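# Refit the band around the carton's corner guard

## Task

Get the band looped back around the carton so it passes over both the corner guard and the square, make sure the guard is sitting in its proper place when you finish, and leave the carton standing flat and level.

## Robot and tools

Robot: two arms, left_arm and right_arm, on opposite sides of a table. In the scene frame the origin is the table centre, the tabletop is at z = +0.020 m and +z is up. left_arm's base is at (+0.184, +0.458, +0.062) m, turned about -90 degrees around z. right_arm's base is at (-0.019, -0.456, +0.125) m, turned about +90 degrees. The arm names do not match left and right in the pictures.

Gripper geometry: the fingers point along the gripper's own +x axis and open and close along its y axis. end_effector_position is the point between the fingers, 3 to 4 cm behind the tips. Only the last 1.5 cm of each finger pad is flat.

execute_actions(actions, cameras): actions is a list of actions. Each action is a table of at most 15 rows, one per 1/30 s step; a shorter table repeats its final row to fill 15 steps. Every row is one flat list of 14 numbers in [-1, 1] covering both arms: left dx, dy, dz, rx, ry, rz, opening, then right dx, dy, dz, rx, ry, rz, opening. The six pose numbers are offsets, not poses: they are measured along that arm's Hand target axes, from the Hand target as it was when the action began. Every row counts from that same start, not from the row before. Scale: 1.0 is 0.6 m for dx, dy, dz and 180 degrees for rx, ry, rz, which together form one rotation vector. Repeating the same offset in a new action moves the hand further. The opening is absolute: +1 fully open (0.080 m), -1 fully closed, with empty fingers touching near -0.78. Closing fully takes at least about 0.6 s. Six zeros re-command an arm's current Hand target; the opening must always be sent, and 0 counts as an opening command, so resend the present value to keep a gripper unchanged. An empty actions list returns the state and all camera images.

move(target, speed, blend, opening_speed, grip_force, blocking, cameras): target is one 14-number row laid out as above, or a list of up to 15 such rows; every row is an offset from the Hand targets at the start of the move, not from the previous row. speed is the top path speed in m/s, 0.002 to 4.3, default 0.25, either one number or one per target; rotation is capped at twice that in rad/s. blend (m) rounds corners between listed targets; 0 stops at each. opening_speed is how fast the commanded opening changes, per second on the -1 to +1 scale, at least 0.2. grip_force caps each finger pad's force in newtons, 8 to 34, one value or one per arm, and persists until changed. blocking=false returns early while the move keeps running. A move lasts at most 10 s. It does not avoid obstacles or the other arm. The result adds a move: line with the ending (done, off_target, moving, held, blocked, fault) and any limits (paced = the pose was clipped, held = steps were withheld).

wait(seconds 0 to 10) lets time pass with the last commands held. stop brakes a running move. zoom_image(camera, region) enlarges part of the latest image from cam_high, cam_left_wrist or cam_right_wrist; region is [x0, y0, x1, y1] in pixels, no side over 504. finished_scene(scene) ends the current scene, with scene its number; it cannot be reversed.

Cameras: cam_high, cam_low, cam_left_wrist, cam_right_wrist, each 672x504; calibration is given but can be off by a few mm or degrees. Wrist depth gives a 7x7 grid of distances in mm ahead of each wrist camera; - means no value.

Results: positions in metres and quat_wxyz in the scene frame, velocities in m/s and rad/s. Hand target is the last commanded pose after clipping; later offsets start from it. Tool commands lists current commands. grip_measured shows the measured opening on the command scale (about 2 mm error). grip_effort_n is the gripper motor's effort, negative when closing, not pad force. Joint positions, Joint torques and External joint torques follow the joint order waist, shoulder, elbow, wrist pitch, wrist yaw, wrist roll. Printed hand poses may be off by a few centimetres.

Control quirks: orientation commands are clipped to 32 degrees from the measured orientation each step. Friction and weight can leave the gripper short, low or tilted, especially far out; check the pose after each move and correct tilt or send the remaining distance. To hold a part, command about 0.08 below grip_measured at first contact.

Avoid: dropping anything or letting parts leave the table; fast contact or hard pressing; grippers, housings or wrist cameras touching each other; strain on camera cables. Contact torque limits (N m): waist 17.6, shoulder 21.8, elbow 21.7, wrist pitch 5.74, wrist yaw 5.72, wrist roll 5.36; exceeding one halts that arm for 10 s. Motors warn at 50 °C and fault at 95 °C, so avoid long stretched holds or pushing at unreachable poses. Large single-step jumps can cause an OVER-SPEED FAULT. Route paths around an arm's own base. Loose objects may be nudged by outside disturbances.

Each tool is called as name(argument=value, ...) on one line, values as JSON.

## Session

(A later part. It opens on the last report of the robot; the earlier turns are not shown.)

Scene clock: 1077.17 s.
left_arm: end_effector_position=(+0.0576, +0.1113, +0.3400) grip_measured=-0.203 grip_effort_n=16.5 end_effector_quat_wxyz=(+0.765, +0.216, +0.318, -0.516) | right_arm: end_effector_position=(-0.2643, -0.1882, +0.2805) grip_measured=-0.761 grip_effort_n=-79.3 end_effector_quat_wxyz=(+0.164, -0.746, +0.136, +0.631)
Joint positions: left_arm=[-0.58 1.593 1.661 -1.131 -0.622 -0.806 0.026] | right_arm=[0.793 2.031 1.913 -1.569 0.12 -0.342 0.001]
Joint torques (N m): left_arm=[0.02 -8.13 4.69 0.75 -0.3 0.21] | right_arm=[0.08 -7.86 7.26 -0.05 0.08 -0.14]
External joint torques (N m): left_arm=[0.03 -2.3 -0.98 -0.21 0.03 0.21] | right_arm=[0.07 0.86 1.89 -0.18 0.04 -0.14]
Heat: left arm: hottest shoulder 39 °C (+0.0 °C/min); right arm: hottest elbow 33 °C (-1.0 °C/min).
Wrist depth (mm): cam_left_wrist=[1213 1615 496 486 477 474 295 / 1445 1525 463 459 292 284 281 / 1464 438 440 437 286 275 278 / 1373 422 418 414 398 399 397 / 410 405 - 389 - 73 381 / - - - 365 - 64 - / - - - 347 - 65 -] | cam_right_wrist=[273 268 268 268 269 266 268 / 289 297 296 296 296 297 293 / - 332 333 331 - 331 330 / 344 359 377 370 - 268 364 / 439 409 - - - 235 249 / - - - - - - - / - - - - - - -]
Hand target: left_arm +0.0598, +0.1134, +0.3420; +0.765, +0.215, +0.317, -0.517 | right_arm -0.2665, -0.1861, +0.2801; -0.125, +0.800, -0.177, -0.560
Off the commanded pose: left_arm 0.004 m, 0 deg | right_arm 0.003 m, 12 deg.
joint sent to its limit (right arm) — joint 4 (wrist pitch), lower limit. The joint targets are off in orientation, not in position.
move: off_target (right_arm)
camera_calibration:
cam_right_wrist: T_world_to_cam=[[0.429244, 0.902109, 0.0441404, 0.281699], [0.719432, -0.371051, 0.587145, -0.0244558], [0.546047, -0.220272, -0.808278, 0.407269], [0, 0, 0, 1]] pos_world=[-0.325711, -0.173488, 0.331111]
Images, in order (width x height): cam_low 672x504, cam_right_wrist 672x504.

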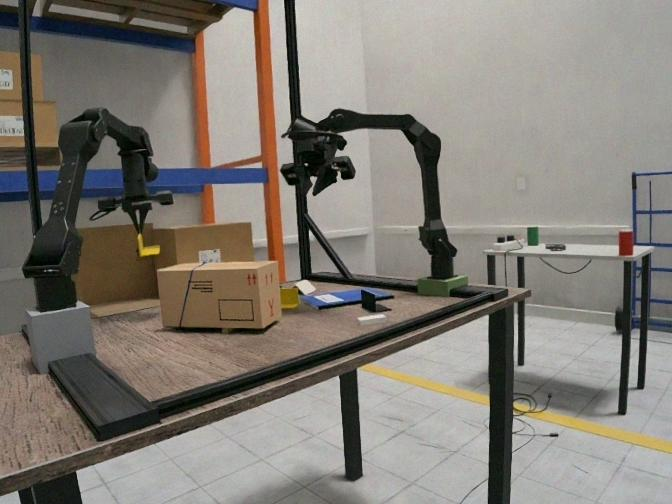

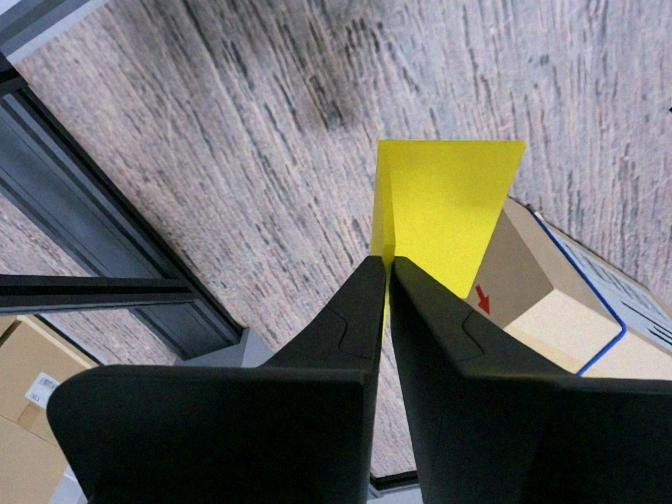

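move(target=[[0,0,0,0,0,0,-0.2,0.1748,0.0082,0.0075,0,-0.5,0,-1],[0,0,0,0,0,0,-0.2,0.3112,0.0082,0.057,0,-0.5,0,-1]], cameras=["cam_right_wrist","cam_low"], speed=[0.3,0.07])

Scene clock: 1084.80 s.
left_arm: end_effector_position=(+0.0576, +0.1113, +0.3400) grip_measured=-0.203 grip_effort_n=16.5 end_effector_quat_wxyz=(+0.765, +0.216, +0.318, -0.516) | right_arm: end_effector_position=(-0.2412, -0.2048, +0.0983) grip_measured=-0.761 grip_effort_n=-79.3 end_effector_quat_wxyz=(+0.210, -0.165, +0.030, +0.963)
Joint positions: left_arm=[-0.58 1.593 1.661 -1.131 -0.622 -0.806 0.026] | right_arm=[0.454 2.311 0.313 1.572 -0.642 -0.277 0.001]
Joint torques (N m): left_arm=[0.15 -8.07 4.66 0.78 -0.29 0.23] | right_arm=[-0.28 -3.74 1.47 1.5 0.02 0.17]
External joint torques (N m): left_arm=[0.1 -2.05 -1.13 -0.19 0.06 0.23] | right_arm=[-0.31 1.93 0.85 -0.03 0.19 0.16]
Heat: left arm: hottest shoulder 39 °C (+0.0 °C/min); right arm: hottest elbow 33 °C (-1.0 °C/min).
Wrist depth (mm): cam_left_wrist=[1331 1615 499 488 482 473 296 / 1417 1525 460 459 292 285 281 / 1445 445 441 433 286 276 278 / 1426 418 421 416 399 399 398 / 393 407 - 389 - 73 381 / - - - 365 - 64 - / - - - 349 - 65 -] | cam_right_wrist=[- - 1515 1526 1679 1917 2519 / - 2233 1706 1776 1934 - 279 / 1719 1693 1605 - - 229 235 / 209 206 205 209 - 197 197 / 177 176 185 - - 174 168 / - - - - - - - / - - - - - - -]
Hand target: left_arm +0.0598, +0.1134, +0.3420; +0.765, +0.215, +0.317, -0.517 | right_arm -0.2399, -0.2040, +0.0928; +0.214, -0.170, +0.038, +0.961
Off the commanded pose: left_arm 0.004 m, 0 deg | right_arm 0.006 m, 1 deg.
joint read past its limit (right arm) — joint 4 (wrist pitch), upper limit.
joint sent to its limit (right arm) — joint 4 (wrist pitch), upper limit. The joint targets still meet the commanded pose.
move: done
camera_calibration:
cam_right_wrist: T_world_to_cam=[[0.391497, 0.920085, -0.0131893, 0.295072], [0.666757, -0.293526, -0.685038, 0.188001], [-0.634165, 0.259397, -0.728388, 0.0494321], [0, 0, 0, 1]] pos_world=[-0.209523, -0.22913, 0.168685]
Images, in order (width x height): cam_low 672x504, cam_right_wrist 672x504.

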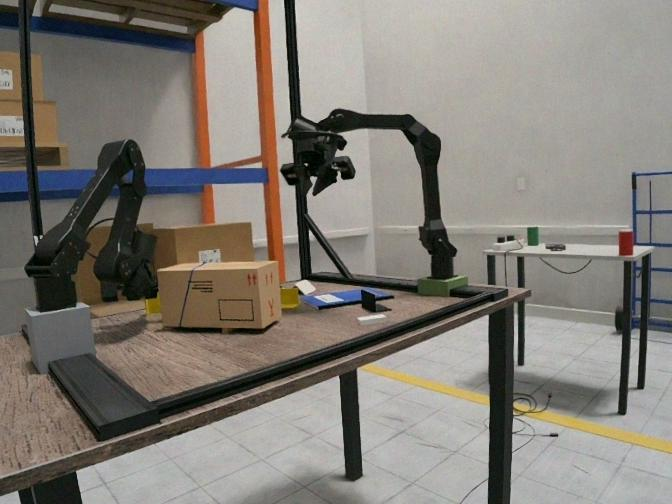

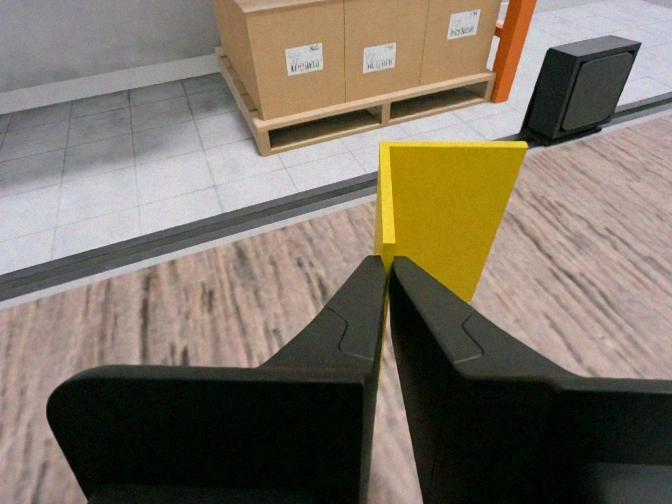

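move(target=[[0,0,0,0,0,0,-0.2,0,0,0.002,0,0,0,-1],[0,0,0,0,0,0,-0.2,0,0,0.002,0,0,0,-0.3],[0,0,0,0,0,0,-0.2,-0.1333,0,0,0,0,0,-0.2],[0,0,0,0,0,0,-0.2,-0.1383,0.0702,0.1743,-0.28,0.242,0.062,-0.2],[0,0,0,0,0,0,-0.2,0.0637,0.0682,0.147,-0.561,0.485,0.1246,-0.2]], cameras=["cam_right_wrist"], speed=[0.04,0.1,0.1,0.4,0.4], blend=[0,0,0,0.03,0])

Scene clock: 1096.33 s.
left_arm: end_effector_position=(+0.0576, +0.1113, +0.3400) grip_measured=-0.203 grip_effort_n=16.5 end_effector_quat_wxyz=(+0.765, +0.216, +0.318, -0.516) | right_arm: end_effector_position=(-0.3146, -0.2136, +0.1641) grip_measured=-0.204 grip_effort_n=18.8 end_effector_quat_wxyz=(+0.203, +0.780, +0.494, -0.326)
Joint positions: left_arm=[-0.58 1.593 1.661 -1.131 -0.622 -0.806 0.026] | right_arm=[1.167 2.089 1.354 -0.869 0.782 -1.517 0.026]
Joint torques (N m): left_arm=[0.09 -8.1 4.81 0.75 -0.29 0.23] | right_arm=[0.19 -7.65 6.49 0.03 0.48 -0.17]
External joint torques (N m): left_arm=[0.12 -2.2 -0.92 -0.22 0.05 0.22] | right_arm=[0.18 0.98 1.56 -0.21 0.08 -0.17]
Heat: left arm: hottest shoulder 39 °C (+0.0 °C/min); right arm: hottest wrist pitch 33 °C (-1.0 °C/min).
Wrist depth (mm): cam_left_wrist=[1347 1592 488 486 479 474 296 / 1445 1525 464 457 292 285 281 / 1436 446 441 432 286 276 277 / 1390 419 422 412 402 397 399 / 402 406 - 389 - 73 380 / - - - 365 - 64 - / - - - 349 - 65 -] | cam_right_wrist=[173 171 170 155 158 163 161 / 220 218 213 145 196 203 222 / 228 248 289 336 259 273 1559 / 218 237 413 392 379 410 2490 / 210 225 - - - - - / - - - 3552 - - - / - - - - - - -]
Hand target: left_arm +0.0598, +0.1134, +0.3420; +0.765, +0.215, +0.317, -0.517 | right_arm -0.3171, -0.2132, +0.1626; +0.206, +0.780, +0.496, -0.323
Off the commanded pose: left_arm 0.004 m, 0 deg | right_arm 0.003 m, 1 deg.
move: done; target 3's new opening was sent with right_arm's hand 0.027 m and 7 deg from that target
camera_calibration:
cam_right_wrist: T_world_to_cam=[[-0.888747, 0.458353, -0.00643292, -0.169687], [0.134107, 0.273403, 0.952505, -0.0357427], [0.438342, 0.845674, -0.304454, 0.446175], [0, 0, 0, 1]] pos_world=[-0.341593, -0.289769, 0.168793]
Images, in order (width x height): cam_right_wrist 672x504.

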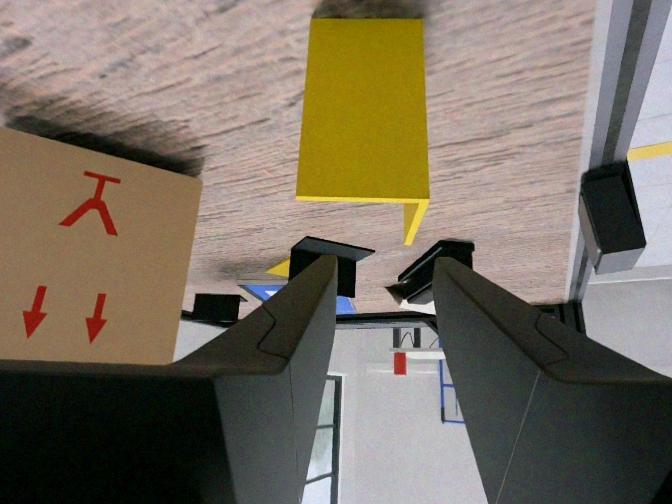

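move(target=[[0,0,0,0,0,0,-0.2,0.06,-0.0217,0,0,0,0,-0.1],[0,0,0,0,0,0,-0.2,0.119,-0.0217,0,0,0,0,-0.1],[0,0,0,0,0,0,-0.2,0.119,-0.0217,0,0,0,0,-1],[0,0,0,0,0,0,-0.2,-0.01,-0.0217,-0.128,0,0,0,-1]], cameras=["cam_right_wrist","cam_high"], speed=0.1, opening_speed=0.8)

zoom_image(camera="cam_high", region=[330, 160, 490, 320])

Scene clock: 1104.70 s.
left_arm: end_effector_position=(+0.0576, +0.1113, +0.3400) grip_measured=-0.203 grip_effort_n=16.5 end_effector_quat_wxyz=(+0.765, +0.216, +0.318, -0.516) | right_arm: end_effector_position=(-0.3049, -0.1633, +0.2137) grip_measured=-0.747 grip_effort_n=-83.5 end_effector_quat_wxyz=(+0.213, +0.782, +0.491, -0.319)
Joint positions: left_arm=[-0.58 1.593 1.661 -1.131 -0.622 -0.806 0.026] | right_arm=[1.037 2.049 1.505 -0.954 0.781 -1.702 0.001]
Joint torques (N m): left_arm=[0.09 -8.05 4.87 0.75 -0.27 0.28] | right_arm=[0.05 -10.89 7.17 0.21 0.38 -0.12]
External joint torques (N m): left_arm=[0.09 -2.1 -0.9 -0.23 0.07 0.28] | right_arm=[0.1 -1.92 1.67 -0.19 -0.02 -0.12]
Heat: left arm: hottest shoulder 39 °C (+0.0 °C/min); right arm: hottest elbow 33 °C (-2.0 °C/min).
Wrist depth (mm): cam_left_wrist=[1390 1627 491 486 481 474 296 / 1436 1525 466 457 292 285 281 / 1436 442 438 434 286 275 277 / 1373 420 422 414 399 399 397 / 410 407 - 390 - 73 381 / - - - 367 - 64 - / - - - 348 - 65 -] | cam_right_wrist=[213 224 - - 221 217 222 / 204 216 - 83 275 271 269 / 196 - - - 349 356 1852 / 195 - - - 510 522 2851 / 358 1719 - - - - - / - - - - - - - / - - - - - - -]
Hand target: left_arm +0.0598, +0.1134, +0.3420; +0.765, +0.215, +0.317, -0.517 | right_arm -0.3076, -0.1622, +0.2212; +0.206, +0.780, +0.496, -0.323
Off the commanded pose: left_arm 0.004 m, 0 deg | right_arm 0.008 m, 1 deg.
move: done
camera_calibration:
cam_right_wrist: T_world_to_cam=[[-0.889281, 0.456254, -0.0318085, -0.178975], [0.111148, 0.283052, 0.952642, -0.103549], [0.443651, 0.843631, -0.302425, 0.415375], [0, 0, 0, 1]] pos_world=[-0.331931, -0.239455, 0.218572]
Images, in order (width x height): cam_high 672x504, cam_right_wrist 672x504.

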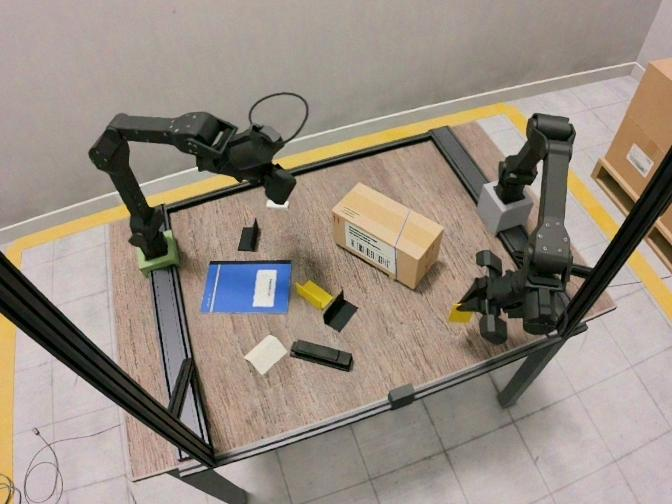

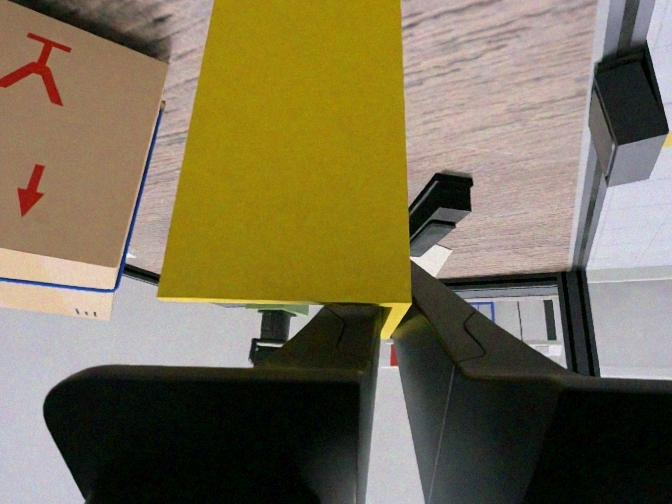

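Scaled by 3.150 from the camera's 672x504 image, which has a finer 960x720 frame.

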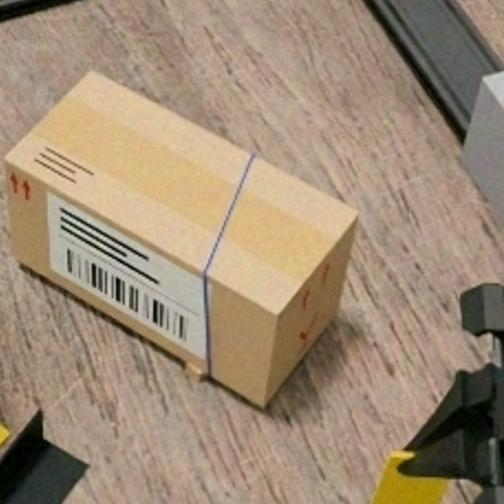

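move(target=[[0,0,0,0,0,0,-0.2,-0.0823,0.03,-0.0307,0.5,0,0,-1],[0,0,0,0,0,0,-0.2,-0.118,0.2387,0.004,-0.859,-0.173,0,-1],[0,0,0,0,0,0,-0.2,0.017,0.4362,0.033,-0.859,-0.173,0,-1]], cameras=["cam_right_wrist"], speed=[0.6,0.6,0.2])

Scene clock: 1113.17 s.
left_arm: end_effector_position=(+0.0576, +0.1113, +0.3400) grip_measured=-0.203 grip_effort_n=16.5 end_effector_quat_wxyz=(+0.765, +0.216, +0.318, -0.516) | right_arm: end_effector_position=(-0.0758, -0.2788, +0.2000) grip_measured=-0.747 grip_effort_n=-83.5 end_effector_quat_wxyz=(+0.885, -0.110, +0.368, +0.262)
Joint positions: left_arm=[-0.58 1.593 1.661 -1.131 -0.622 -0.806 0.026] | right_arm=[0.887 1.439 0.708 -1.134 0.735 1.992 0.001]
Joint torques (N m): left_arm=[0.19 -8.14 4.71 0.72 -0.3 0.25] | right_arm=[-0.33 -4.91 3.91 -0.14 0.6 -0.15]
External joint torques (N m): left_arm=[0.16 -2.26 -1.02 -0.26 0.04 0.25] | right_arm=[-0.33 -1.36 -0.64 0.01 0.17 -0.15]
Heat: left arm: hottest shoulder 39 °C (+0.0 °C/min); right arm: hottest elbow 33 °C (-2.0 °C/min).
Wrist depth (mm): cam_left_wrist=[1426 1639 486 486 481 473 296 / 1455 1547 464 459 292 284 281 / 1464 443 438 434 286 275 279 / 1399 421 418 414 398 397 399 / 402 406 - 389 - 73 380 / - - - 364 - 64 - / - - - 348 - 65 -] | cam_right_wrist=[149 145 - - 318 319 313 / - 137 - 83 299 297 295 / 130 129 - - 281 281 278 / 124 124 - - 265 266 263 / 255 253 - - - 254 250 / - - - - - - - / - - - - - - -]
Hand target: left_arm +0.0598, +0.1134, +0.3420; +0.765, +0.215, +0.317, -0.517 | right_arm -0.0734, -0.2793, +0.2002; +0.886, -0.110, +0.366, +0.264
Off the commanded pose: left_arm 0.004 m, 0 deg | right_arm 0.002 m, 0 deg.
move: done
camera_calibration:
cam_right_wrist: T_world_to_cam=[[0.555155, -0.831177, -0.0307836, -0.172694], [-0.798874, -0.522547, -0.2979, -0.126756], [0.231522, 0.189973, -0.954101, 0.33902], [0, 0, 0, 1]] pos_world=[-0.0838809, -0.27418, 0.280382]
Images, in order (width x height): cam_right_wrist 672x504.

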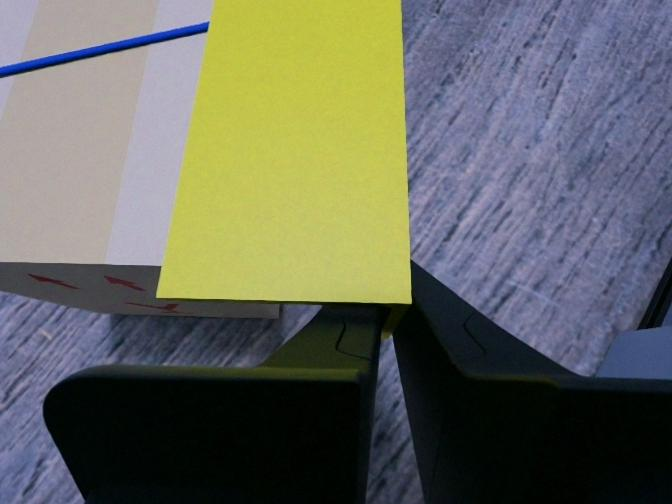

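move(target=[[0,0,0,0,0,0,-0.2,0.027,0.0747,-0.0273,0,0,0,-1],[0,0,0,0,0,0,-0.2,0.0425,0.0747,-0.0428,0,0,0,-1]], speed=[0.08,0.04], cameras=["cam_right_wrist","cam_low","cam_high"])

Scene clock: 1127.00 s.
left_arm: end_effector_position=(+0.0576, +0.1113, +0.3400) grip_measured=-0.203 grip_effort_n=16.5 end_effector_quat_wxyz=(+0.765, +0.216, +0.318, -0.516) | right_arm: end_effector_position=(-0.1011, -0.2408, +0.1662) grip_measured=-0.747 grip_effort_n=-83.5 end_effector_quat_wxyz=(+0.883, -0.104, +0.372, +0.265)
Joint positions: left_arm=[-0.58 1.593 1.661 -1.131 -0.622 -0.806 0.026] | right_arm=[0.829 1.664 0.776 -0.909 0.75 1.916 0.001]
Joint torques (N m): left_arm=[-0.04 -8.08 4.74 0.74 -0.29 0.22] | right_arm=[-0.32 -4.26 3.65 -0.05 0.6 -0.13]
External joint torques (N m): left_arm=[-0.03 -2.22 -0.95 -0.22 0.05 0.22] | right_arm=[-0.3 0.69 -0.58 0.01 0.14 -0.13]
Heat: left arm: hottest shoulder 39 °C (+0.0 °C/min); right arm: hottest elbow 32 °C (-1.0 °C/min).
Wrist depth (mm): cam_left_wrist=[- 1603 484 488 480 474 296 / 1436 1558 466 461 292 284 281 / 1426 444 438 432 286 276 277 / 1390 422 418 417 398 399 395 / 411 405 - 388 - 73 382 / - - - 364 - 64 - / - - - 348 - 65 -] | cam_right_wrist=[104 102 - - 272 269 268 / - - - - 255 253 250 / - - - - 241 241 237 / - - - - 229 226 224 / 226 223 - - - 217 213 / - - - - - - - / - - - - - - -]
Hand target: left_arm +0.0598, +0.1134, +0.3420; +0.765, +0.215, +0.317, -0.517 | right_arm -0.0981, -0.2419, +0.1639; +0.886, -0.110, +0.366, +0.264
Off the commanded pose: left_arm 0.004 m, 0 deg | right_arm 0.004 m, 1 deg.
move: done
camera_calibration:
cam_right_wrist: T_world_to_cam=[[0.555107, -0.830467, -0.0467004, -0.125184], [-0.80223, -0.51971, -0.293818, -0.137516], [0.219735, 0.200565, -0.95472, 0.306926], [0, 0, 0, 1]] pos_world=[-0.108272, -0.236988, 0.246777]
Images, in order (width x height): cam_high 672x504, cam_low 672x504, cam_right_wrist 672x504.

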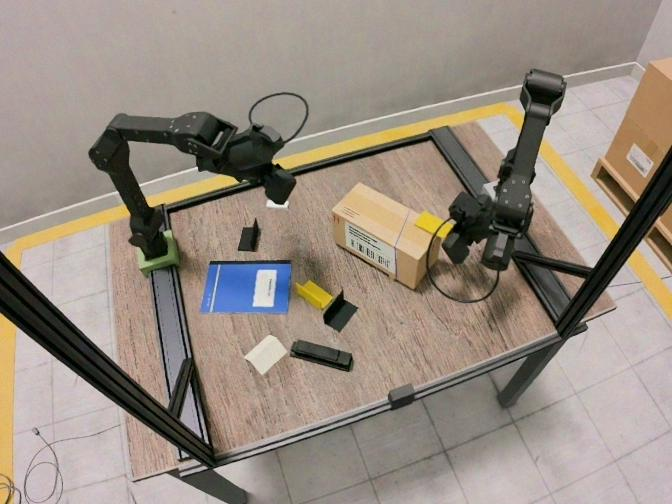

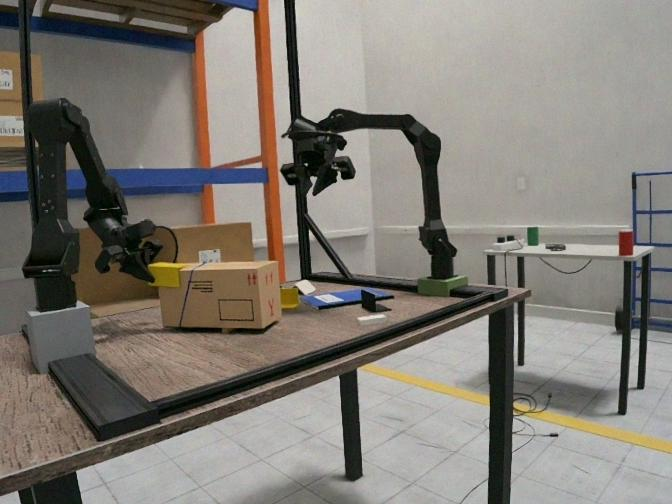

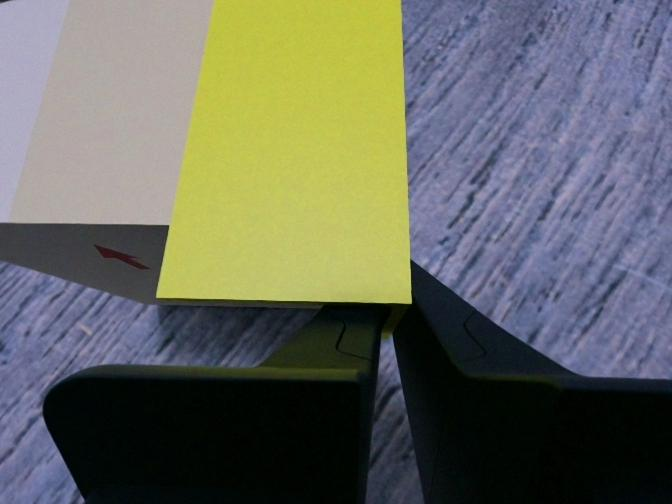

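move(target=[[0,0,0,0,0,0,-0.2,0.005,0,-0.005,0,0,0,-1],[0,0,0,0,0,0,-0.2,0.005,0,-0.005,0,0,0,-0.55],[0,0,0,0,0,0,-0.2,-0.025,0,-0.035,0,0,0,-0.55]], speed=0.04, cameras=["cam_right_wrist","cam_high"])

Scene clock: 1131.30 s.
left_arm: end_effector_position=(+0.0576, +0.1113, +0.3400) grip_measured=-0.203 grip_effort_n=16.5 end_effector_quat_wxyz=(+0.765, +0.216, +0.318, -0.516) | right_arm: end_effector_position=(-0.1169, -0.2571, +0.1596) grip_measured=-0.554 grip_effort_n=18.8 end_effector_quat_wxyz=(+0.886, -0.112, +0.366, +0.263)
Joint positions: left_arm=[-0.58 1.593 1.661 -1.131 -0.622 -0.806 0.026] | right_arm=[0.928 1.726 0.801 -0.977 0.726 2.042 0.01]
Joint torques (N m): left_arm=[0.24 -8.23 4.72 0.71 -0.3 0.26] | right_arm=[0.27 -4.39 5.37 -0.48 0.4 0.2]
External joint torques (N m): left_arm=[0.24 -2.24 -1.04 -0.25 0.04 0.26] | right_arm=[0.25 0.71 1.42 -0.26 -0.02 0.19]
Heat: left arm: hottest shoulder 39 °C (+0.0 °C/min); right arm: hottest elbow 32 °C (-1.0 °C/min).
Wrist depth (mm): cam_left_wrist=[- 1627 492 486 479 474 294 / 1408 1547 461 459 292 285 281 / 1436 443 443 435 286 275 278 / 1373 418 422 412 399 398 399 / 402 405 - 387 - 73 381 / - - - 365 - 64 - / - - - 347 - 65 -] | cam_right_wrist=[- 95 - 90 268 266 266 / - 88 - 84 250 250 249 / - 126 - 122 237 235 235 / 224 190 187 182 226 223 223 / 216 215 219 - - 213 210 / - - - - - - - / - - - 193 - - -]
Hand target: left_arm +0.0598, +0.1134, +0.3420; +0.765, +0.215, +0.317, -0.517 | right_arm -0.1193, -0.2559, +0.1597; +0.886, -0.110, +0.366, +0.264
Off the commanded pose: left_arm 0.004 m, 0 deg | right_arm 0.003 m, 0 deg.
move: done
camera_calibration:
cam_right_wrist: T_world_to_cam=[[0.557547, -0.829674, -0.0279616, -0.13278], [-0.795948, -0.524707, -0.30191, -0.159771], [0.235815, 0.190585, -0.952926, 0.306348], [0, 0, 0, 1]] pos_world=[-0.12538, -0.252383, 0.239978]
Images, in order (width x height): cam_high 672x504, cam_right_wrist 672x504.

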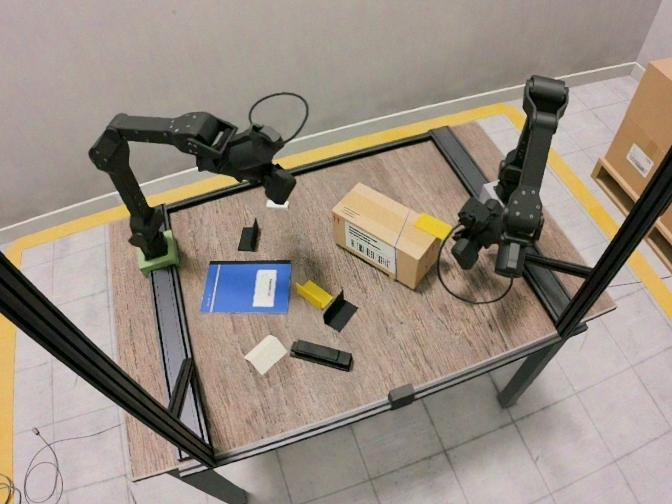

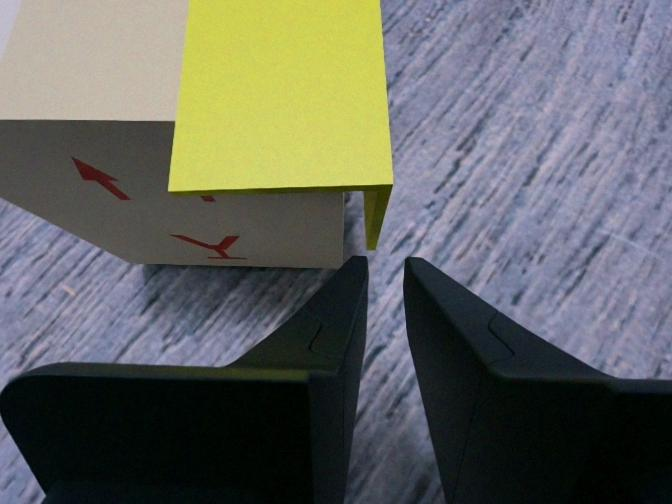

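move(target=[[0,0,0,0,0,0,-0.2,-0.12,0,0,0,0,0,-0.55],[0,0,0,0,0,0,-0.2,-0.112,0.0518,0.2414,-0.1768,0,0.1768,-0.4],[0,0,0,0,0,0,-0.2,0.0808,-0.13,0.2779,-0.3535,0,0.3535,-0.4]], speed=[0.12,0.2,0.2], blend=[0.02,0.03,0], cameras=["cam_right_wrist"])

Scene clock: 1142.07 s.
left_arm: end_effector_position=(+0.0576, +0.1113, +0.3400) grip_measured=-0.203 grip_effort_n=16.5 end_effector_quat_wxyz=(+0.765, +0.216, +0.318, -0.516) | right_arm: end_effector_position=(+0.0484, -0.2401, +0.2403) grip_measured=-0.404 grip_effort_n=19.3 end_effector_quat_wxyz=(+0.439, -0.338, +0.187, +0.811)
Joint positions: left_arm=[-0.58 1.593 1.661 -1.131 -0.622 -0.806 0.026] | right_arm=[-0.777 1.183 0.705 -0.892 -0.757 -1.272 0.017]
Joint torques (N m): left_arm=[0.13 -8.19 4.85 0.75 -0.28 0.22] | right_arm=[-0.34 -2.41 7.64 0.46 -0.64 -0.15]
External joint torques (N m): left_arm=[0.12 -2.34 -0.84 -0.22 0.06 0.22] | right_arm=[-0.35 0.52 1.85 -0.13 -0.17 -0.15]
Heat: left arm: hottest shoulder 39 °C (+0.0 °C/min); right arm: hottest elbow 33 °C (+0.0 °C/min).
Wrist depth (mm): cam_left_wrist=[1373 1569 486 487 481 472 296 / 1455 1525 462 459 292 285 281 / 1464 437 442 434 286 276 277 / 1381 419 419 414 399 400 397 / 408 407 - 388 - 73 382 / - - - 365 - 64 - / - - - 348 - 65 -] | cam_right_wrist=[1641 398 202 199 196 191 189 / 372 372 192 187 183 179 176 / 348 341 176 178 177 174 169 / 330 322 313 250 244 267 296 / 308 309 - - - 290 283 / - - - 280 - - - / - - - 265 - - -]
Hand target: left_arm +0.0598, +0.1134, +0.3420; +0.765, +0.215, +0.317, -0.517 | right_arm +0.0506, -0.2379, +0.2435; +0.440, -0.337, +0.182, +0.812
Off the commanded pose: left_arm 0.004 m, 0 deg | right_arm 0.005 m, 1 deg.
move: done; blend cut to 0 m at target 2
camera_calibration:
cam_right_wrist: T_world_to_cam=[[0.831335, 0.554315, -0.0402096, 0.113403], [0.520304, -0.801674, -0.294284, -0.127064], [-0.195361, 0.223727, -0.954872, 0.370326], [0, 0, 0, 1]] pos_world=[0.0441834, -0.247576, 0.320781]
Images, in order (width x height): cam_right_wrist 672x504.

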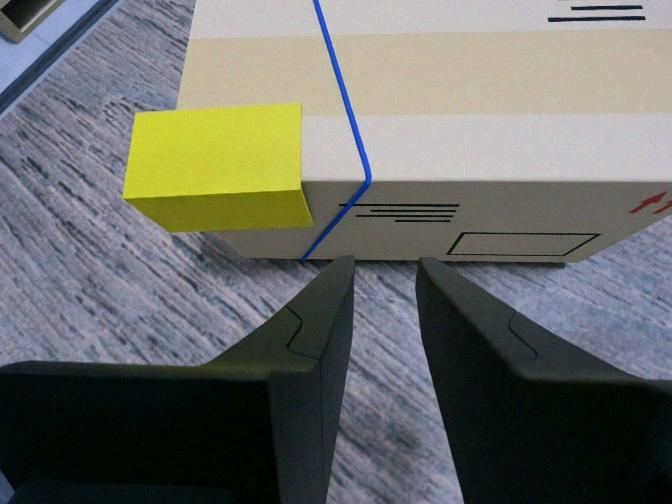

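move(target=[0,0,0,0,0,0,-0.2,0.11,-0.003,0.003,0,0,0,-0.4], speed=0.1, cameras=["cam_right_wrist"])

Scene clock: 1147.30 s.
left_arm: end_effector_position=(+0.0576, +0.1113, +0.3400) grip_measured=-0.203 grip_effort_n=16.5 end_effector_quat_wxyz=(+0.765, +0.216, +0.318, -0.516) | right_arm: end_effector_position=(+0.0280, -0.1948, +0.2023) grip_measured=-0.404 grip_effort_n=18.8 end_effector_quat_wxyz=(+0.443, -0.338, +0.175, +0.812)
Joint positions: left_arm=[-0.58 1.593 1.661 -1.131 -0.622 -0.806 0.026] | right_arm=[-0.547 1.287 0.586 -0.448 -0.69 -0.98 0.017]
Joint torques (N m): left_arm=[0.16 -8.08 4.91 0.74 -0.25 0.2] | right_arm=[0.21 -2.99 4.97 1.09 -0.41 0.13]
External joint torques (N m): left_arm=[0.2 -2.18 -0.83 -0.24 0.08 0.2] | right_arm=[0.19 0.58 -0.73 0.18 -0.01 0.12]
Heat: left arm: hottest shoulder 39 °C (+0.0 °C/min); right arm: hottest elbow 33 °C (+0.0 °C/min).
Wrist depth (mm): cam_left_wrist=[1339 1615 486 486 480 472 295 / 1455 1547 463 460 291 284 281 / 1436 438 438 435 286 275 277 / 1390 420 422 412 399 398 399 / 404 404 - 389 - 73 381 / - - - 363 - 64 - / - - - 348 - 65 -] | cam_right_wrist=[344 154 153 150 148 147 145 / 320 144 142 142 140 137 137 / 134 - - 132 132 130 126 / - - 126 - 124 123 122 / 265 263 - - - 190 245 / - - - 244 - - - / - - - 231 - - -]
Hand target: left_arm +0.0598, +0.1134, +0.3420; +0.765, +0.215, +0.317, -0.517 | right_arm +0.0260, -0.1967, +0.1981; +0.440, -0.337, +0.182, +0.812
Off the commanded pose: left_arm 0.004 m, 0 deg | right_arm 0.005 m, 1 deg.
move: done
camera_calibration:
cam_right_wrist: T_world_to_cam=[[0.830564, 0.556683, -0.0163493, 0.0993155], [0.525969, -0.793714, -0.305572, -0.087619], [-0.183084, 0.245198, -0.952029, 0.323236], [0, 0, 0, 1]] pos_world=[0.0227763, -0.204089, 0.28258]
Images, in order (width x height): cam_right_wrist 672x504.

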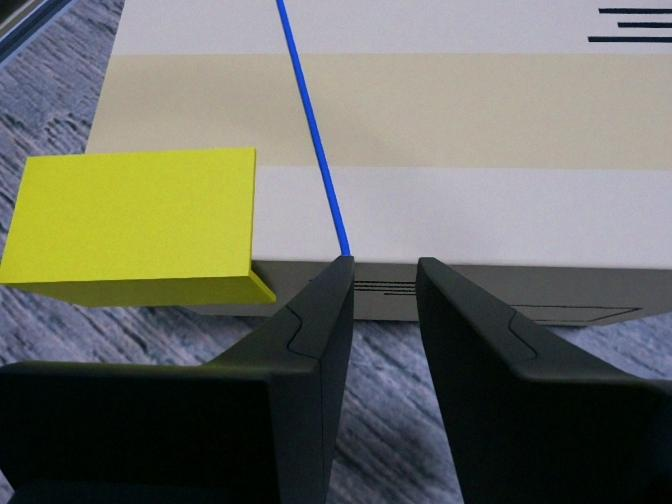

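move(target=[0,0,0,0,0,0,-0.2,0.018,0.0167,-0.006,0,0,0,-0.4], speed=0.06, cameras=["cam_right_wrist"])

Scene clock: 1151.47 s.
left_arm: end_effector_position=(+0.0576, +0.1113, +0.3400) grip_measured=-0.203 grip_effort_n=16.5 end_effector_quat_wxyz=(+0.765, +0.216, +0.318, -0.516) | right_arm: end_effector_position=(+0.0166, -0.1961, +0.1894) grip_measured=-0.404 grip_effort_n=19.3 end_effector_quat_wxyz=(+0.440, -0.338, +0.180, +0.812)
Joint positions: left_arm=[-0.58 1.593 1.661 -1.131 -0.622 -0.806 0.026] | right_arm=[-0.5 1.287 0.527 -0.367 -0.671 -0.926 0.017]
Joint torques (N m): left_arm=[-0.01 -8.03 4.95 0.73 -0.28 0.23] | right_arm=[0.23 -4.4 4.89 1.12 -0.39 0.15]
External joint torques (N m): left_arm=[-0.02 -2.14 -0.78 -0.24 0.07 0.23] | right_arm=[0.24 -0.97 -0.68 0.19 -0.01 0.15]
Heat: left arm: hottest shoulder 39 °C (+0.0 °C/min); right arm: hottest elbow 33 °C (+1.0 °C/min).
Wrist depth (mm): cam_left_wrist=[1364 1615 489 485 480 473 295 / 1417 1525 465 459 291 285 282 / 1445 442 440 437 286 275 277 / 1373 422 422 412 399 399 397 / 402 407 - 389 - 73 381 / - - - 364 - 64 - / - - - 349 - 65 -] | cam_right_wrist=[326 137 137 133 131 130 128 / 308 129 128 123 122 121 119 / - 116 117 116 115 115 113 / - 112 108 113 110 109 108 / 250 248 - 238 - 169 203 / - - - 232 - - - / - - - 220 - - -]
Hand target: left_arm +0.0598, +0.1134, +0.3420; +0.765, +0.215, +0.317, -0.517 | right_arm +0.0147, -0.1980, +0.1879; +0.440, -0.337, +0.182, +0.812
Off the commanded pose: left_arm 0.004 m, 0 deg | right_arm 0.003 m, 0 deg.
move: done
camera_calibration:
cam_right_wrist: T_world_to_cam=[[0.830167, 0.556856, -0.0270905, 0.111451], [0.524396, -0.796427, -0.301184, -0.0878589], [-0.189292, 0.235827, -0.953181, 0.307625], [0, 0, 0, 1]] pos_world=[0.0117811, -0.204581, 0.26978]
Images, in order (width x height): cam_right_wrist 672x504.

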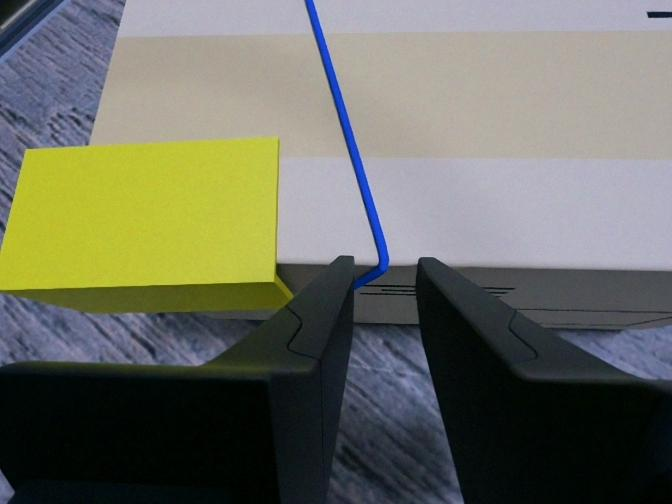

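move(target=[[0,0,0,0,0,0,-0.2,0.009,0,0.001,0,0,0,-0.4],[0,0,0,0,0,0,-0.2,0.009,0,0.001,0,0,0,-1]], speed=0.04, cameras=["cam_right_wrist"])

Scene clock: 1154.60 s.
left_arm: end_effector_position=(+0.0576, +0.1113, +0.3400) grip_measured=-0.203 grip_effort_n=16.5 end_effector_quat_wxyz=(+0.765, +0.216, +0.318, -0.516) | right_arm: end_effector_position=(+0.0142, -0.1924, +0.1887) grip_measured=-0.769 grip_effort_n=-38.4 end_effector_quat_wxyz=(+0.443, -0.338, +0.175, +0.812)
Joint positions: left_arm=[-0.58 1.593 1.661 -1.131 -0.622 -0.806 0.026] | right_arm=[-0.481 1.29 0.52 -0.332 -0.663 -0.904 0]
Joint torques (N m): left_arm=[0.13 -8.18 4.72 0.74 -0.28 0.25] | right_arm=[0.22 -2.84 4.94 1.26 -0.36 0.15]
External joint torques (N m): left_arm=[0.13 -2.43 -0.96 -0.24 0.05 0.25] | right_arm=[0.24 0.66 -0.63 0.29 0.01 0.14]
Heat: left arm: hottest shoulder 39 °C (+0.0 °C/min); right arm: hottest elbow 33 °C (+1.0 °C/min).
Wrist depth (mm): cam_left_wrist=[1504 1603 492 487 482 474 294 / 1455 1515 462 457 292 285 280 / 1464 446 439 437 286 276 277 / 1408 420 421 415 401 397 398 / 402 405 - 390 - 73 381 / - - - 366 - 64 - / - - - 347 - 65 -] | cam_right_wrist=[327 137 136 134 131 131 129 / 305 128 128 123 123 121 120 / - - 115 116 116 115 113 / 110 111 110 112 110 108 107 / 250 244 - - - 173 173 / - - - - - - - / - - - - - - -]
Hand target: left_arm +0.0598, +0.1134, +0.3420; +0.765, +0.215, +0.317, -0.517 | right_arm +0.0124, -0.1944, +0.1845; +0.440, -0.337, +0.182, +0.812
Off the commanded pose: left_arm 0.004 m, 0 deg | right_arm 0.005 m, 1 deg.
move: done
camera_calibration:
cam_right_wrist: T_world_to_cam=[[0.830369, 0.556916, -0.0182354, 0.109688], [0.525508, -0.793582, -0.306707, -0.0823603], [-0.185281, 0.245097, -0.951629, 0.306986], [0, 0, 0, 1]] pos_world=[0.00907808, -0.201688, 0.268877]
Images, in order (width x height): cam_right_wrist 672x504.

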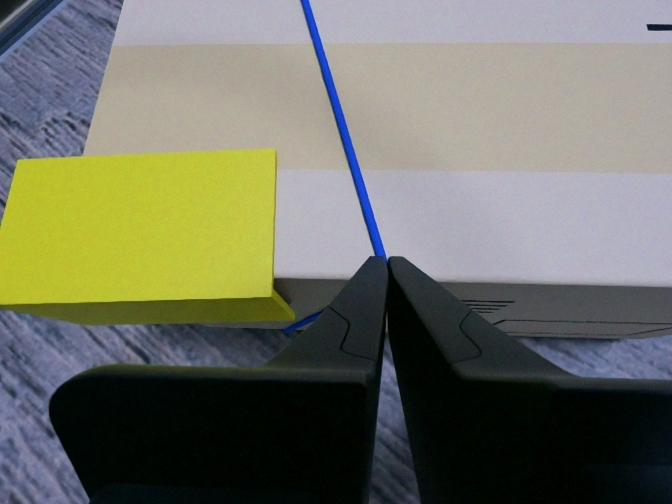

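move(target=[0,0,0,0,0,0,-0.2,-0.045,0,0.01,0,0,0,-1], speed=0.05, cameras=["cam_right_wrist"])

Scene clock: 1157.13 s.
left_arm: end_effector_position=(+0.0576, +0.1113, +0.3400) grip_measured=-0.203 grip_effort_n=16.5 end_effector_quat_wxyz=(+0.765, +0.216, +0.318, -0.516) | right_arm: end_effector_position=(+0.0152, -0.2120, +0.1985) grip_measured=-0.771 grip_effort_n=-33.7 end_effector_quat_wxyz=(+0.430, -0.337, +0.199, +0.813)
Joint positions: left_arm=[-0.58 1.593 1.661 -1.131 -0.622 -0.806 0.026] | right_arm=[-0.538 1.231 0.549 -0.518 -0.689 -0.974 0]
Joint torques (N m): left_arm=[0.15 -8.22 4.77 0.75 -0.28 0.25] | right_arm=[-0.95 -5.09 8.31 0.93 -0.48 -0.17]
External joint torques (N m): left_arm=[0.18 -2.43 -0.9 -0.22 0.04 0.25] | right_arm=[-0.96 -1.96 2.67 0.1 -0.06 -0.17]
Heat: left arm: hottest shoulder 39 °C (+0.0 °C/min); right arm: hottest elbow 33 °C (+0.0 °C/min).
Wrist depth (mm): cam_left_wrist=[1292 1603 488 488 482 475 295 / 1436 1525 464 459 292 284 281 / 1445 439 438 433 286 276 278 / 1399 421 421 414 401 398 396 / 409 407 - 389 - 73 383 / - - - 365 - 64 - / - - - 347 - 65 -] | cam_right_wrist=[349 335 148 143 139 136 133 / 326 144 137 135 130 127 124 / 303 130 128 126 124 121 118 / 281 125 122 121 140 136 132 / 271 266 264 - - 241 235 / - - - - - - - / - - - - - - -]
Hand target: left_arm +0.0598, +0.1134, +0.3420; +0.765, +0.215, +0.317, -0.517 | right_arm +0.0206, -0.2068, +0.2079; +0.440, -0.337, +0.182, +0.812
Off the commanded pose: left_arm 0.004 m, 0 deg | right_arm 0.012 m, 2 deg.
move: off_target (right_arm)
camera_calibration:
cam_right_wrist: T_world_to_cam=[[0.826708, 0.55874, -0.0660629, 0.129828], [0.521246, -0.8048, -0.283899, -0.102237], [-0.211793, 0.200267, -0.956576, 0.313229], [0, 0, 0, 1]] pos_world=[0.0123006, -0.21755, 0.279179]
Images, in order (width x height): cam_right_wrist 672x504.

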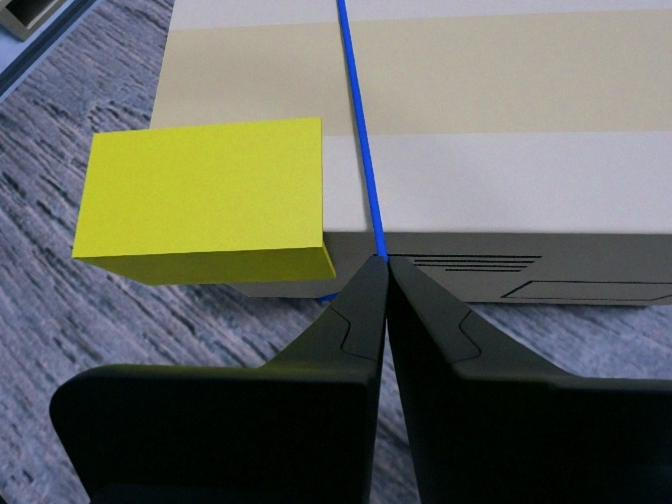

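move(target=[0,0,0,0,0,0,-0.2,-0.034,0,0.008,0,0,0,-1], speed=0.05, cameras=["cam_right_wrist"])

Scene clock: 1159.70 s.
left_arm: end_effector_position=(+0.0576, +0.1113, +0.3400) grip_measured=-0.203 grip_effort_n=16.5 end_effector_quat_wxyz=(+0.765, +0.216, +0.318, -0.516) | right_arm: end_effector_position=(+0.0246, -0.2189, +0.2195) grip_measured=-0.774 grip_effort_n=-18.4 end_effector_quat_wxyz=(+0.436, -0.338, +0.193, +0.811)
Joint positions: left_arm=[-0.58 1.593 1.661 -1.131 -0.622 -0.806 0.026] | right_arm=[-0.599 1.184 0.612 -0.656 -0.706 -1.041 0]
Joint torques (N m): left_arm=[0.16 -8.05 4.67 0.76 -0.28 0.22] | right_arm=[-0.33 -4.23 7.75 0.71 -0.6 -0.18]
External joint torques (N m): left_arm=[0.19 -2.21 -0.99 -0.19 0.06 0.22] | right_arm=[-0.34 -1.24 1.94 -0.07 -0.18 -0.18]
Heat: left arm: hottest shoulder 39 °C (+0.0 °C/min); right arm: hottest elbow 34 °C (+1.0 °C/min).
Wrist depth (mm): cam_left_wrist=[1315 1569 487 487 479 475 296 / 1504 1547 463 459 292 284 281 / 1426 445 439 434 287 275 278 / 1373 423 422 413 399 399 398 / 402 407 - 388 - 73 380 / - - - 366 - 64 - / - - - 349 - 65 -] | cam_right_wrist=[1416 365 175 172 167 164 159 / 348 341 162 161 156 153 149 / 330 153 150 150 147 146 142 / 306 293 174 159 175 192 166 / 291 285 284 - - 267 260 / - - - - - - - / - - - - - - -]
Hand target: left_arm +0.0598, +0.1134, +0.3420; +0.765, +0.215, +0.317, -0.517 | right_arm +0.0266, -0.2161, +0.2257; +0.440, -0.337, +0.182, +0.812
Off the commanded pose: left_arm 0.004 m, 0 deg | right_arm 0.007 m, 1 deg.
move: done
camera_calibration:
cam_right_wrist: T_world_to_cam=[[0.831272, 0.553403, -0.0522766, 0.123044], [0.517963, -0.805289, -0.288486, -0.105737], [-0.201747, 0.212733, -0.956056, 0.339053], [0, 0, 0, 1]] pos_world=[0.0208875, -0.225369, 0.300082]
Images, in order (width x height): cam_right_wrist 672x504.

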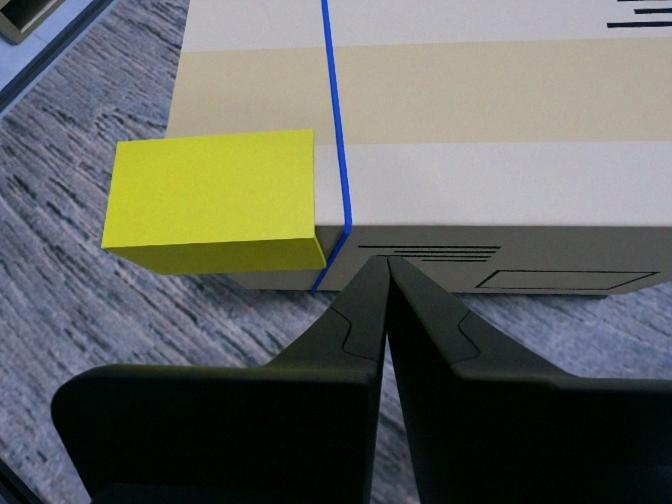

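move(target=[0,0,0,0,0,0,-0.2,0.072,0.0125,-0.008,0,0,0,-0.5], speed=0.08, cameras=["cam_right_wrist"])

Scene clock: 1164.97 s.
left_arm: end_effector_position=(+0.0576, +0.1113, +0.3400) grip_measured=-0.203 grip_effort_n=16.5 end_effector_quat_wxyz=(+0.765, +0.216, +0.318, -0.516) | right_arm: end_effector_position=(+0.0074, -0.1952, +0.1960) grip_measured=-0.504 grip_effort_n=18.8 end_effector_quat_wxyz=(+0.443, -0.338, +0.174, +0.812)
Joint positions: left_arm=[-0.58 1.593 1.661 -1.131 -0.622 -0.806 0.026] | right_arm=[-0.456 1.24 0.518 -0.362 -0.651 -0.875 0.012]
Joint torques (N m): left_arm=[0.13 -8.11 4.71 0.76 -0.3 0.25] | right_arm=[0.21 -2.75 5.02 1.16 -0.38 0.13]
External joint torques (N m): left_arm=[0.16 -2.17 -1.04 -0.22 0.04 0.25] | right_arm=[0.2 0.5 -0.65 0.19 -0.01 0.13]
Heat: left arm: hottest shoulder 39 °C (+0.0 °C/min); right arm: hottest elbow 34 °C (+1.0 °C/min).
Wrist depth (mm): cam_left_wrist=[1339 1627 485 485 479 474 295 / 1484 1515 465 461 292 283 281 / 1426 445 439 433 286 276 278 / 1381 422 419 415 399 399 399 / 402 405 - 388 - 73 381 / - - - 365 - 65 - / - - - 348 - 65 -] | cam_right_wrist=[330 147 144 141 141 139 138 / 311 137 134 134 130 129 127 / 296 123 - 124 123 122 121 / - 118 115 118 118 116 115 / 254 255 - - - 134 163 / - - - - - - - / - - - 226 - - -]
Hand target: left_arm +0.0598, +0.1134, +0.3420; +0.765, +0.215, +0.317, -0.517 | right_arm +0.0055, -0.1974, +0.1918; +0.440, -0.337, +0.182, +0.812
Off the commanded pose: left_arm 0.004 m, 0 deg | right_arm 0.005 m, 1 deg.
move: done
camera_calibration:
cam_right_wrist: T_world_to_cam=[[0.830314, 0.557037, -0.0170008, 0.116851], [0.525911, -0.79328, -0.306798, -0.0787106], [-0.184384, 0.245797, -0.951623, 0.313506], [0, 0, 0, 1]] pos_world=[0.00217754, -0.204588, 0.276177]
Images, in order (width x height): cam_right_wrist 672x504.

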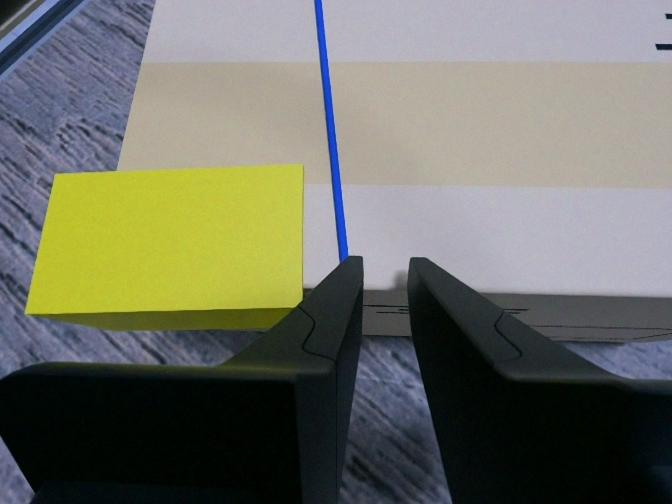

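move(target=[0,0,0,0,0,0,-0.2,0.001,0.018,-0.014,0,0,0,-0.6], speed=0.05, cameras=["cam_right_wrist"])

Scene clock: 1169.70 s.
left_arm: end_effector_position=(+0.0576, +0.1113, +0.3400) grip_measured=-0.203 grip_effort_n=16.5 end_effector_quat_wxyz=(+0.765, +0.216, +0.318, -0.516) | right_arm: end_effector_position=(+0.0011, -0.2062, +0.1863) grip_measured=-0.596 grip_effort_n=-18.4 end_effector_quat_wxyz=(+0.440, -0.338, +0.181, +0.812)
Joint positions: left_arm=[-0.58 1.593 1.661 -1.131 -0.622 -0.806 0.026] | right_arm=[-0.451 1.211 0.462 -0.347 -0.649 -0.87 0.008]
Joint torques (N m): left_arm=[0.13 -8.09 4.81 0.76 -0.26 0.3] | right_arm=[0.2 -4.26 4.92 1.18 -0.38 0.14]
External joint torques (N m): left_arm=[0.14 -2.22 -0.9 -0.21 0.07 0.3] | right_arm=[0.21 -1.25 -0.79 0.18 -0.02 0.14]
Heat: left arm: hottest shoulder 39 °C (+0.0 °C/min); right arm: hottest elbow 33 °C (+0.0 °C/min).
Wrist depth (mm): cam_left_wrist=[1347 1627 503 485 480 475 295 / 1455 1525 464 460 292 284 281 / 1436 436 441 434 287 275 277 / 1408 419 423 414 399 400 399 / 400 406 - 387 - 73 380 / - - - 365 - 64 - / - - - 349 - 65 -] | cam_right_wrist=[323 313 132 130 128 126 124 / 301 126 125 120 119 117 115 / 115 112 111 110 113 111 110 / - 109 107 107 109 107 105 / 250 246 - - - 174 209 / - - - - - - - / - - - - - - -]
Hand target: left_arm +0.0598, +0.1134, +0.3420; +0.765, +0.215, +0.317, -0.517 | right_arm -0.0005, -0.2080, +0.1853; +0.440, -0.337, +0.182, +0.812
Off the commanded pose: left_arm 0.004 m, 0 deg | right_arm 0.003 m, 0 deg.
move: done
camera_calibration:
cam_right_wrist: T_world_to_cam=[[0.830302, 0.556523, -0.0296585, 0.130277], [0.523785, -0.797425, -0.299605, -0.0892376], [-0.190388, 0.233228, -0.953602, 0.303641], [0, 0, 0, 1]] pos_world=[-0.00361838, -0.21448, 0.26668]
Images, in order (width x height): cam_right_wrist 672x504.

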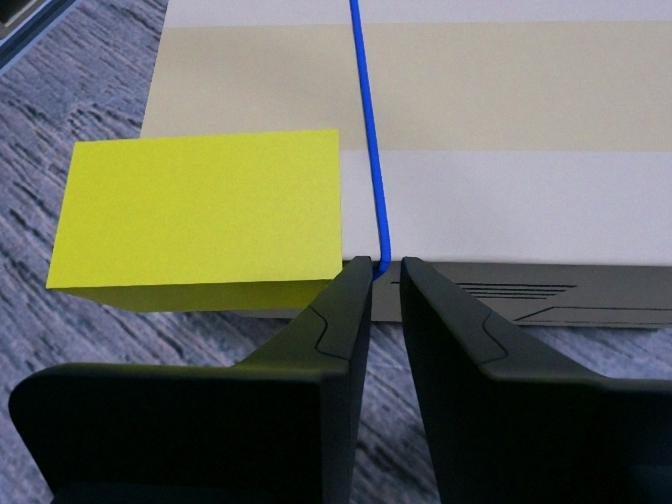

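move(target=[[0,0,0,0,0,0,-0.2,0.008,-0.001,-0.003,0,0,0,-0.6],[0,0,0,0,0,0,-0.2,0.008,-0.001,-0.003,0,0,0,-1]], speed=0.04, cameras=["cam_right_wrist"])

Scene clock: 1172.37 s.
left_arm: end_effector_position=(+0.0576, +0.1113, +0.3400) grip_measured=-0.203 grip_effort_n=16.5 end_effector_quat_wxyz=(+0.765, +0.216, +0.318, -0.516) | right_arm: end_effector_position=(+0.0003, -0.2042, +0.1853) grip_measured=-0.769 grip_effort_n=-40.7 end_effector_quat_wxyz=(+0.442, -0.336, +0.175, +0.813)
Joint positions: left_arm=[-0.58 1.593 1.661 -1.131 -0.622 -0.806 0.026] | right_arm=[-0.444 1.213 0.452 -0.316 -0.649 -0.861 0]
Joint torques (N m): left_arm=[0.2 -8.28 4.71 0.76 -0.28 0.24] | right_arm=[0.36 -2.04 4.96 1.54 -0.26 0.15]
External joint torques (N m): left_arm=[0.21 -2.44 -1.01 -0.23 0.06 0.24] | right_arm=[0.35 0.97 -0.69 0.53 0.11 0.15]
Heat: left arm: hottest shoulder 39 °C (+0.0 °C/min); right arm: hottest elbow 33 °C (+0.0 °C/min).
Wrist depth (mm): cam_left_wrist=[1315 1603 487 485 479 473 296 / 1408 1525 459 459 291 284 281 / 1426 439 440 433 286 275 278 / 1399 421 422 413 401 401 397 / 405 406 - 389 - 73 382 / - - - 365 - 64 - / - - - 347 - 65 -] | cam_right_wrist=[322 310 131 129 128 127 126 / 300 125 124 121 119 117 117 / - 112 110 110 112 111 110 / - - 106 107 107 107 105 / 246 242 - - - 197 187 / - - - - - - - / - - - - - - -]
Hand target: left_arm +0.0598, +0.1134, +0.3420; +0.765, +0.215, +0.317, -0.517 | right_arm -0.0012, -0.2059, +0.1806; +0.440, -0.337, +0.182, +0.812
Off the commanded pose: left_arm 0.004 m, 0 deg | right_arm 0.005 m, 1 deg.
move: done
camera_calibration:
cam_right_wrist: T_world_to_cam=[[0.830134, 0.557193, -0.0203404, 0.128191], [0.524881, -0.793261, -0.308605, -0.0849701], [-0.188088, 0.245507, -0.950973, 0.304095], [0, 0, 0, 1]] pos_world=[-0.00461967, -0.213488, 0.265572]
Images, in order (width x height): cam_right_wrist 672x504.

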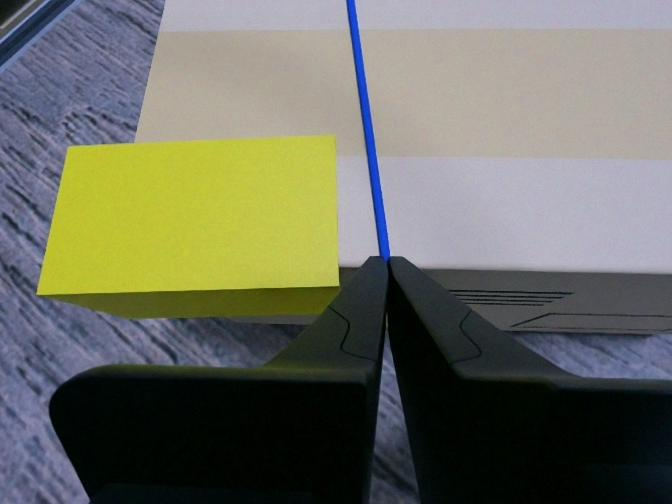

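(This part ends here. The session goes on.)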